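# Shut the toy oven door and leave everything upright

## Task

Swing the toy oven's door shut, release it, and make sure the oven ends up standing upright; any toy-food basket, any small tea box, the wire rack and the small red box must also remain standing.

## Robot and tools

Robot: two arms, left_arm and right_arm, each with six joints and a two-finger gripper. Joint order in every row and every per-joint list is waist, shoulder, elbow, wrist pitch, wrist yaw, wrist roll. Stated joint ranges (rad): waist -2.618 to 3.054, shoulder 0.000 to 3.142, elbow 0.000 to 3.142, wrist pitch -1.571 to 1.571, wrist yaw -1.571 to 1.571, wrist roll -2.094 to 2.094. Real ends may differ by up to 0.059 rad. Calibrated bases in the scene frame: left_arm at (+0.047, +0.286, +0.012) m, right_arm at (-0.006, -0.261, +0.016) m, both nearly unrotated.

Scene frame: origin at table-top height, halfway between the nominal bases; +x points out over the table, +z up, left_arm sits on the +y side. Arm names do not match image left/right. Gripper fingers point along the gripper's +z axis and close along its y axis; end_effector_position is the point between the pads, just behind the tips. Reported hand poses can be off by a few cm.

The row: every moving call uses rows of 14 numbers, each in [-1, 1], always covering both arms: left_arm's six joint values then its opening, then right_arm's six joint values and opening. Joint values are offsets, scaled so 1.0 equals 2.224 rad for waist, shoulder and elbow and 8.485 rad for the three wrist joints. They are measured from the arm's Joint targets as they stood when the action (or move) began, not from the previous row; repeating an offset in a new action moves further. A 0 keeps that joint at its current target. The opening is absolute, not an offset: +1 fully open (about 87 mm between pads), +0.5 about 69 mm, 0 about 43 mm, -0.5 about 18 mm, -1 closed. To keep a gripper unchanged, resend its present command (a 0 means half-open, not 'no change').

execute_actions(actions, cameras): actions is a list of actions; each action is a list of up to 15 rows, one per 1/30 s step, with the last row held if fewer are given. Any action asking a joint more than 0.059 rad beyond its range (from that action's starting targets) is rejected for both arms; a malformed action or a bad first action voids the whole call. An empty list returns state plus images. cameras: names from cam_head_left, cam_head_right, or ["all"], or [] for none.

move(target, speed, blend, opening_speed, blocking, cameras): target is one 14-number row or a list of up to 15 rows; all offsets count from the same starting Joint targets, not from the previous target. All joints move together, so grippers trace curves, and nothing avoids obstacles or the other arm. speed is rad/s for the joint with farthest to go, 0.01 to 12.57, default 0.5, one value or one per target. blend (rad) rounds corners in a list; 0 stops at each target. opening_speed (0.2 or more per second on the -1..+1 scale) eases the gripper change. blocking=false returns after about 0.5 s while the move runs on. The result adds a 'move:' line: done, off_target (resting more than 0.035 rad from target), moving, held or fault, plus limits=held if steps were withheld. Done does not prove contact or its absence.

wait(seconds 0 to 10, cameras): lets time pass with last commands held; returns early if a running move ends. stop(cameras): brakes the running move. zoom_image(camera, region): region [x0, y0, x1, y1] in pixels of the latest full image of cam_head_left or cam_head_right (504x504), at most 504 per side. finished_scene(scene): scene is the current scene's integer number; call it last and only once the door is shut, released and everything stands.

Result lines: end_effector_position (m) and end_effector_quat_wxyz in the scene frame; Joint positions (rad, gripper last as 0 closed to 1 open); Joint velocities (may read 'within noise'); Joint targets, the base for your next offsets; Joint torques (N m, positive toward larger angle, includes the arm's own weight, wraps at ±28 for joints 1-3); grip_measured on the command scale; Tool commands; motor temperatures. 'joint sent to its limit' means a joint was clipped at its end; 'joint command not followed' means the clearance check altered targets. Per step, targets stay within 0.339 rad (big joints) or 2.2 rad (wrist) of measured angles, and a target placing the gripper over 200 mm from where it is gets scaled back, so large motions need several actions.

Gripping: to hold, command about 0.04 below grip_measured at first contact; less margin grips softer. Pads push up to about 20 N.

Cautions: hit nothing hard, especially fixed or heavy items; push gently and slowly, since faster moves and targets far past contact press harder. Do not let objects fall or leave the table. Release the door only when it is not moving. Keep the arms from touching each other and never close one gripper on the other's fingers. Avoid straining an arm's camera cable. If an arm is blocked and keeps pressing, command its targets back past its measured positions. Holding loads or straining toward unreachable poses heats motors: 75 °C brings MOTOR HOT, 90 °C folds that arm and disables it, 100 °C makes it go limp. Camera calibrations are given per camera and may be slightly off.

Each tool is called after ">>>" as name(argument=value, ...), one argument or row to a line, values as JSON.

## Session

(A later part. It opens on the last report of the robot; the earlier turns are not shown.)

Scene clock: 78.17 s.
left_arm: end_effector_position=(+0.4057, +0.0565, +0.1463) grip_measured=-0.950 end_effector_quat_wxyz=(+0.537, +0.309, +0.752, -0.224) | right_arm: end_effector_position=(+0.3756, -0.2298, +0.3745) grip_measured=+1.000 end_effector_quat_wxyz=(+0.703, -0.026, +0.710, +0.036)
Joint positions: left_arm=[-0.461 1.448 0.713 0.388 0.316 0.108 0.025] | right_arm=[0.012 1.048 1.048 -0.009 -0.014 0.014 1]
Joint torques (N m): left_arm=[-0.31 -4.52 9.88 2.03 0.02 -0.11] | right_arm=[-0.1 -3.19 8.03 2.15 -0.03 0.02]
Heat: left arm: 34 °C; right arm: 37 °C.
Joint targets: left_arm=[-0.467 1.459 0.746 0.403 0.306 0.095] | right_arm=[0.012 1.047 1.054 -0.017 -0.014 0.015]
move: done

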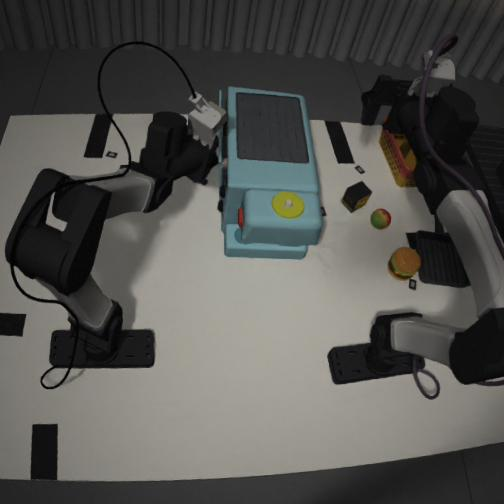

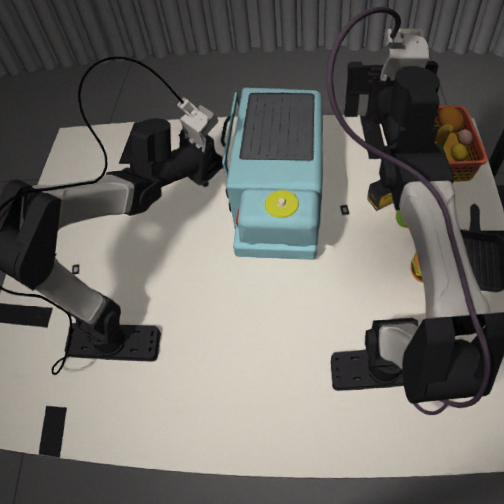

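>>> move(
  target=[-0.01772, 0.01448, 0.00769, 0.00397, -0.00424, -0.00134, -0.95, 0, 0, 0, 0, 0, 0, 1.0],
  speed=0.08,
  cameras=["all"],
)

>>> zoom_image(
  camera="cam_head_left",
  region=[130, 70, 250, 210],
)

>>> zoom_image(
  camera="cam_head_right",
  region=[140, 70, 260, 210],
)

Scene clock: 81.07 s.
left_arm: end_effector_position=(+0.4093, +0.0465, +0.1447) grip_measured=-0.950 end_effector_quat_wxyz=(+0.541, +0.307, +0.752, -0.217) | right_arm: end_effector_position=(+0.3756, -0.2298, +0.3745) grip_measured=+1.000 end_effector_quat_wxyz=(+0.703, -0.026, +0.710, +0.036)
Joint positions: left_arm=[-0.496 1.479 0.728 0.413 0.268 0.099 0.025] | right_arm=[0.012 1.048 1.048 -0.009 -0.014 0.014 1]
Joint torques (N m): left_arm=[-0.69 -4.75 10.04 2.15 0.16 -0.17] | right_arm=[0.09 -3.17 7.95 2.11 -0.02 0.06]
Heat: left arm: 35 °C; right arm: 37 °C.
Joint targets: left_arm=[-0.506 1.491 0.763 0.437 0.270 0.084] | right_arm=[0.012 1.047 1.054 -0.017 -0.014 0.015]
move: off_target (left_arm); left_arm: the elbow is farthest, 0.036 rad from its target

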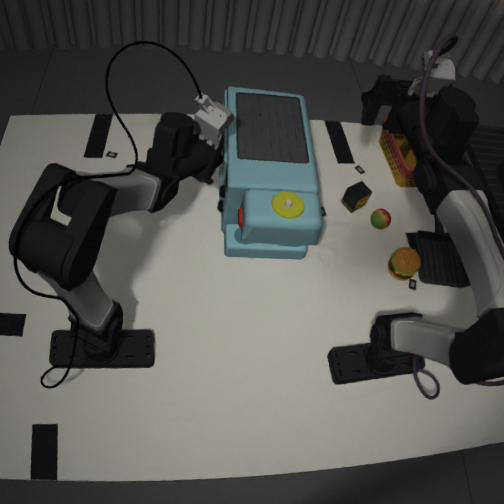

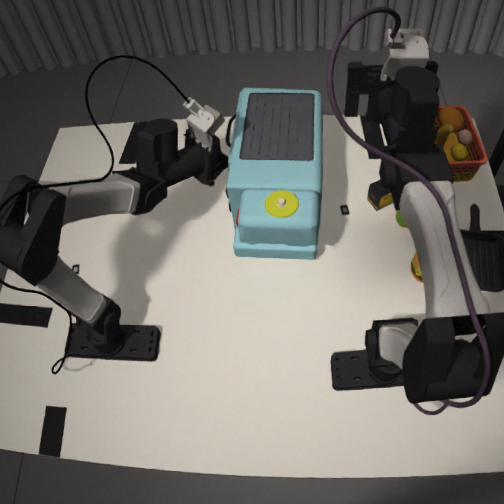

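Scaled by 3.600 from the camera's 504x504 image, which has a finer 720x720 frame.

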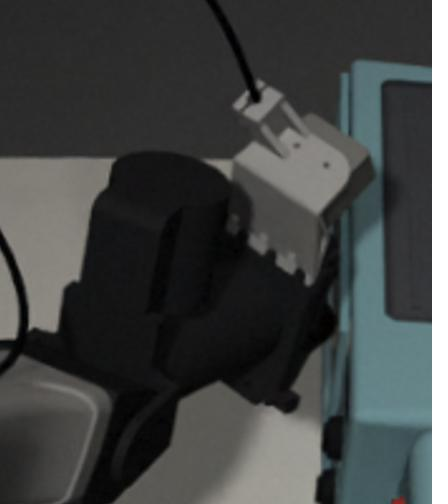

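Scaled by 3.600 from the camera's 504x504 image, which has a finer 720x720 frame.

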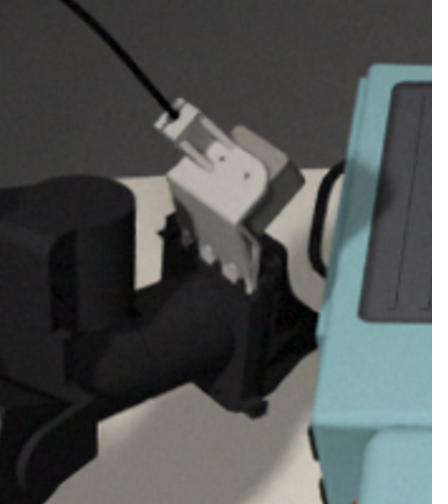

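>>> move(
  target=[-0.009, 0, 0, 0, 0, 0, -0.95, 0, 0, 0, 0, 0, 0, 1.0],
  speed=0.06,
  cameras=["all"],
)

>>> zoom_image(
  camera="cam_head_left",
  region=[180, 70, 260, 210],
)

>>> zoom_image(
  camera="cam_head_right",
  region=[190, 70, 270, 210],
)

Scene clock: 82.33 s.
left_arm: end_effector_position=(+0.4094, +0.0458, +0.1444) grip_measured=-0.950 end_effector_quat_wxyz=(+0.543, +0.305, +0.754, -0.211) | right_arm: end_effector_position=(+0.3756, -0.2298, +0.3745) grip_measured=+1.000 end_effector_quat_wxyz=(+0.703, -0.026, +0.710, +0.036)
Joint positions: left_arm=[-0.507 1.479 0.728 0.413 0.244 0.098 0.025] | right_arm=[0.012 1.048 1.048 -0.009 -0.014 0.014 1]
Joint torques (N m): left_arm=[-1.57 -4.74 10.04 2.15 0.42 -0.13] | right_arm=[-0.06 -3.3 8.06 2.11 0.02 0]
Heat: left arm: 35 °C; right arm: 37 °C.
Joint targets: left_arm=[-0.526 1.491 0.763 0.436 0.270 0.084] | right_arm=[0.012 1.047 1.054 -0.017 -0.014 0.015]
move: done

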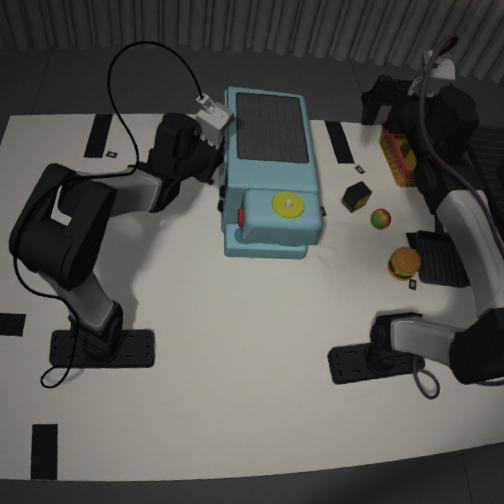

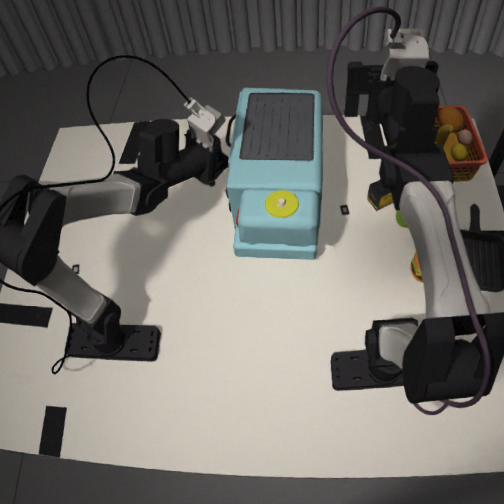

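Scaled by 3.600 from the camera's 504x504 image, which has a finer 720x720 frame.

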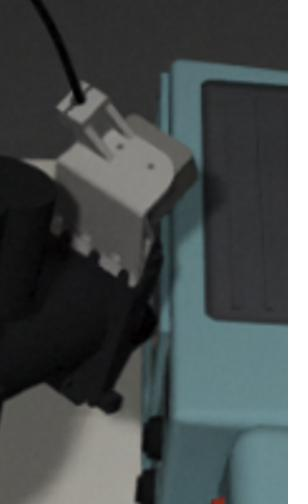

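Scaled by 3.600 from the camera's 504x504 image, which has a finer 720x720 frame.

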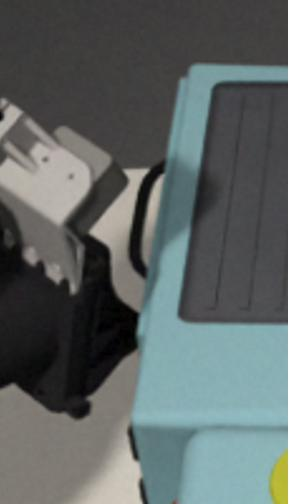

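>>> move(
  target=[0.0270, 0, 0, 0, 0, 0, -0.95, 0, 0, 0, 0, 0, 0, 1.0],
  speed=0.08,
  cameras=["all"],
)

>>> zoom_image(
  camera="cam_head_left",
  region=[180, 70, 260, 210],
)

>>> zoom_image(
  camera="cam_head_right",
  region=[190, 70, 270, 210],
)

Scene clock: 83.87 s.
left_arm: end_effector_position=(+0.4166, +0.0559, +0.1464) grip_measured=-0.950 end_effector_quat_wxyz=(+0.547, +0.294, +0.755, -0.209) | right_arm: end_effector_position=(+0.3756, -0.2298, +0.3745) grip_measured=+1.000 end_effector_quat_wxyz=(+0.703, -0.026, +0.710, +0.036)
Joint positions: left_arm=[-0.471 1.479 0.728 0.422 0.262 0.096 0.025] | right_arm=[0.012 1.048 1.048 -0.009 -0.014 0.014 1]
Joint torques (N m): left_arm=[0.59 -4.75 10.04 2.04 0.22 -0.11] | right_arm=[-0.03 -3.12 7.97 2.18 -0.02 0.01]
Motor temperatures (°C): left_arm=[25 29 36 35 27 29 29] | right_arm=[27 28 37 37 25 26 28]
Heat: left arm: 36 °C; right arm: 37 °C.
Joint targets: left_arm=[-0.467 1.491 0.763 0.437 0.270 0.084] | right_arm=[0.012 1.047 1.054 -0.017 -0.014 0.015]
move: done

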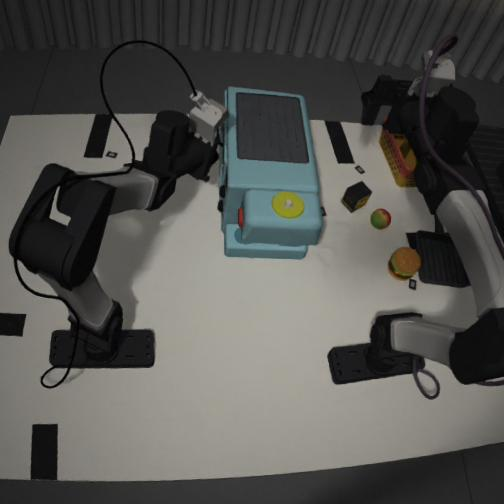

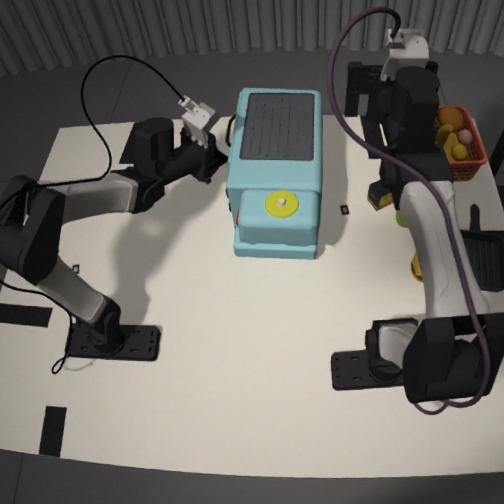

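Scaled by 3.600 from the camera's 504x504 image, which has a finer 720x720 frame.

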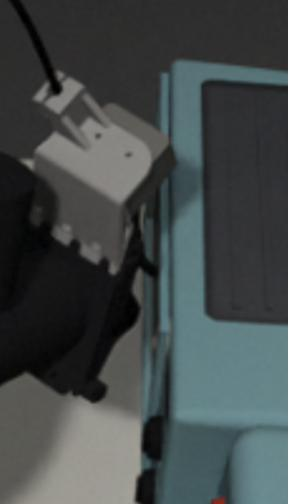

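Scaled by 3.600 from the camera's 504x504 image, which has a finer 720x720 frame.

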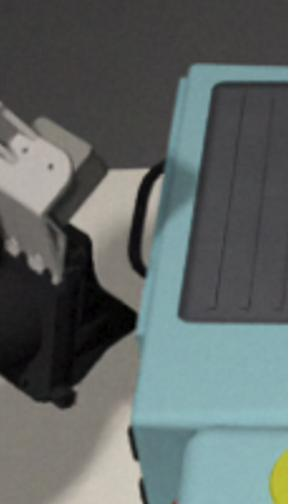

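>>> move(
  target=[0.045, 0, 0, 0, 0, 0, -0.95, 0, 0, 0, 0, 0, 0, 1.0],
  speed=0.2,
  cameras=["all"],
)

>>> zoom_image(
  camera="cam_head_left",
  region=[150, 70, 270, 210],
)

>>> zoom_image(
  camera="cam_head_right",
  region=[160, 70, 280, 210],
)

Scene clock: 84.97 s.
left_arm: end_effector_position=(+0.4377, +0.0941, +0.1465) grip_measured=-0.950 end_effector_quat_wxyz=(+0.557, +0.256, +0.769, -0.182) | right_arm: end_effector_position=(+0.3756, -0.2298, +0.3745) grip_measured=+1.000 end_effector_quat_wxyz=(+0.703, -0.026, +0.710, +0.036)
Joint positions: left_arm=[-0.369 1.479 0.728 0.422 0.265 0.095 0.025] | right_arm=[0.012 1.048 1.048 -0.009 -0.014 0.014 1]
Joint torques (N m): left_arm=[0.49 -4.77 10.03 2.05 0.19 -0.11] | right_arm=[0.03 -3.44 8.05 2.16 -0.05 0.01]
Heat: left arm: 36 °C; right arm: 37 °C.
Joint targets: left_arm=[-0.366 1.491 0.763 0.436 0.270 0.084] | right_arm=[0.012 1.047 1.054 -0.017 -0.014 0.015]
move: done

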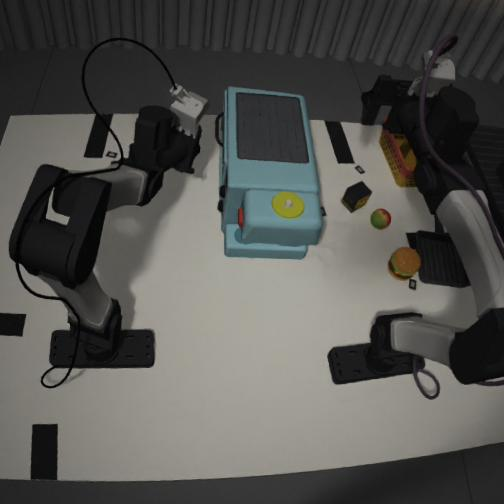

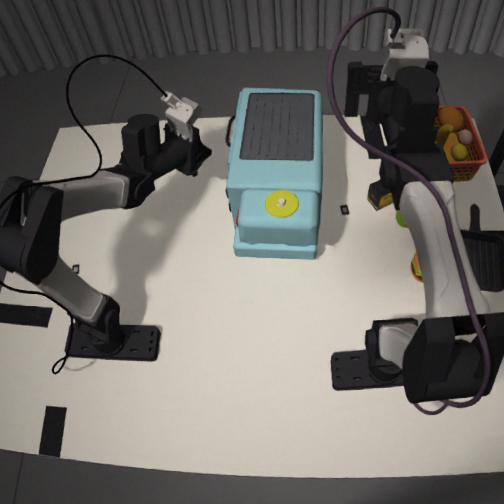

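Scaled by 3.600 from the camera's 504x504 image, which has a finer 720x720 frame.

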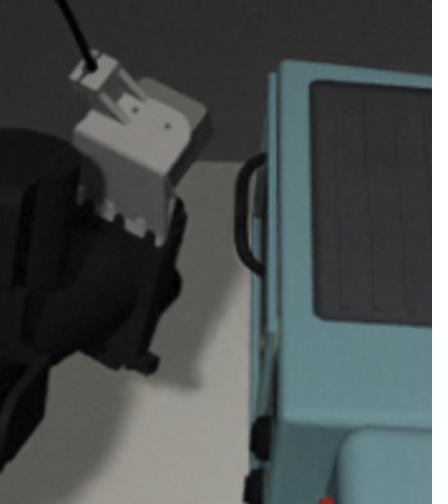

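Scaled by 3.600 from the camera's 504x504 image, which has a finer 720x720 frame.

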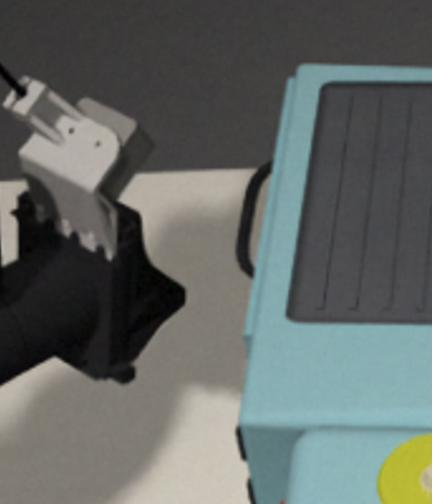

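>>> finished_scene(
  scene=1,
)

The scene is finished: the task was done.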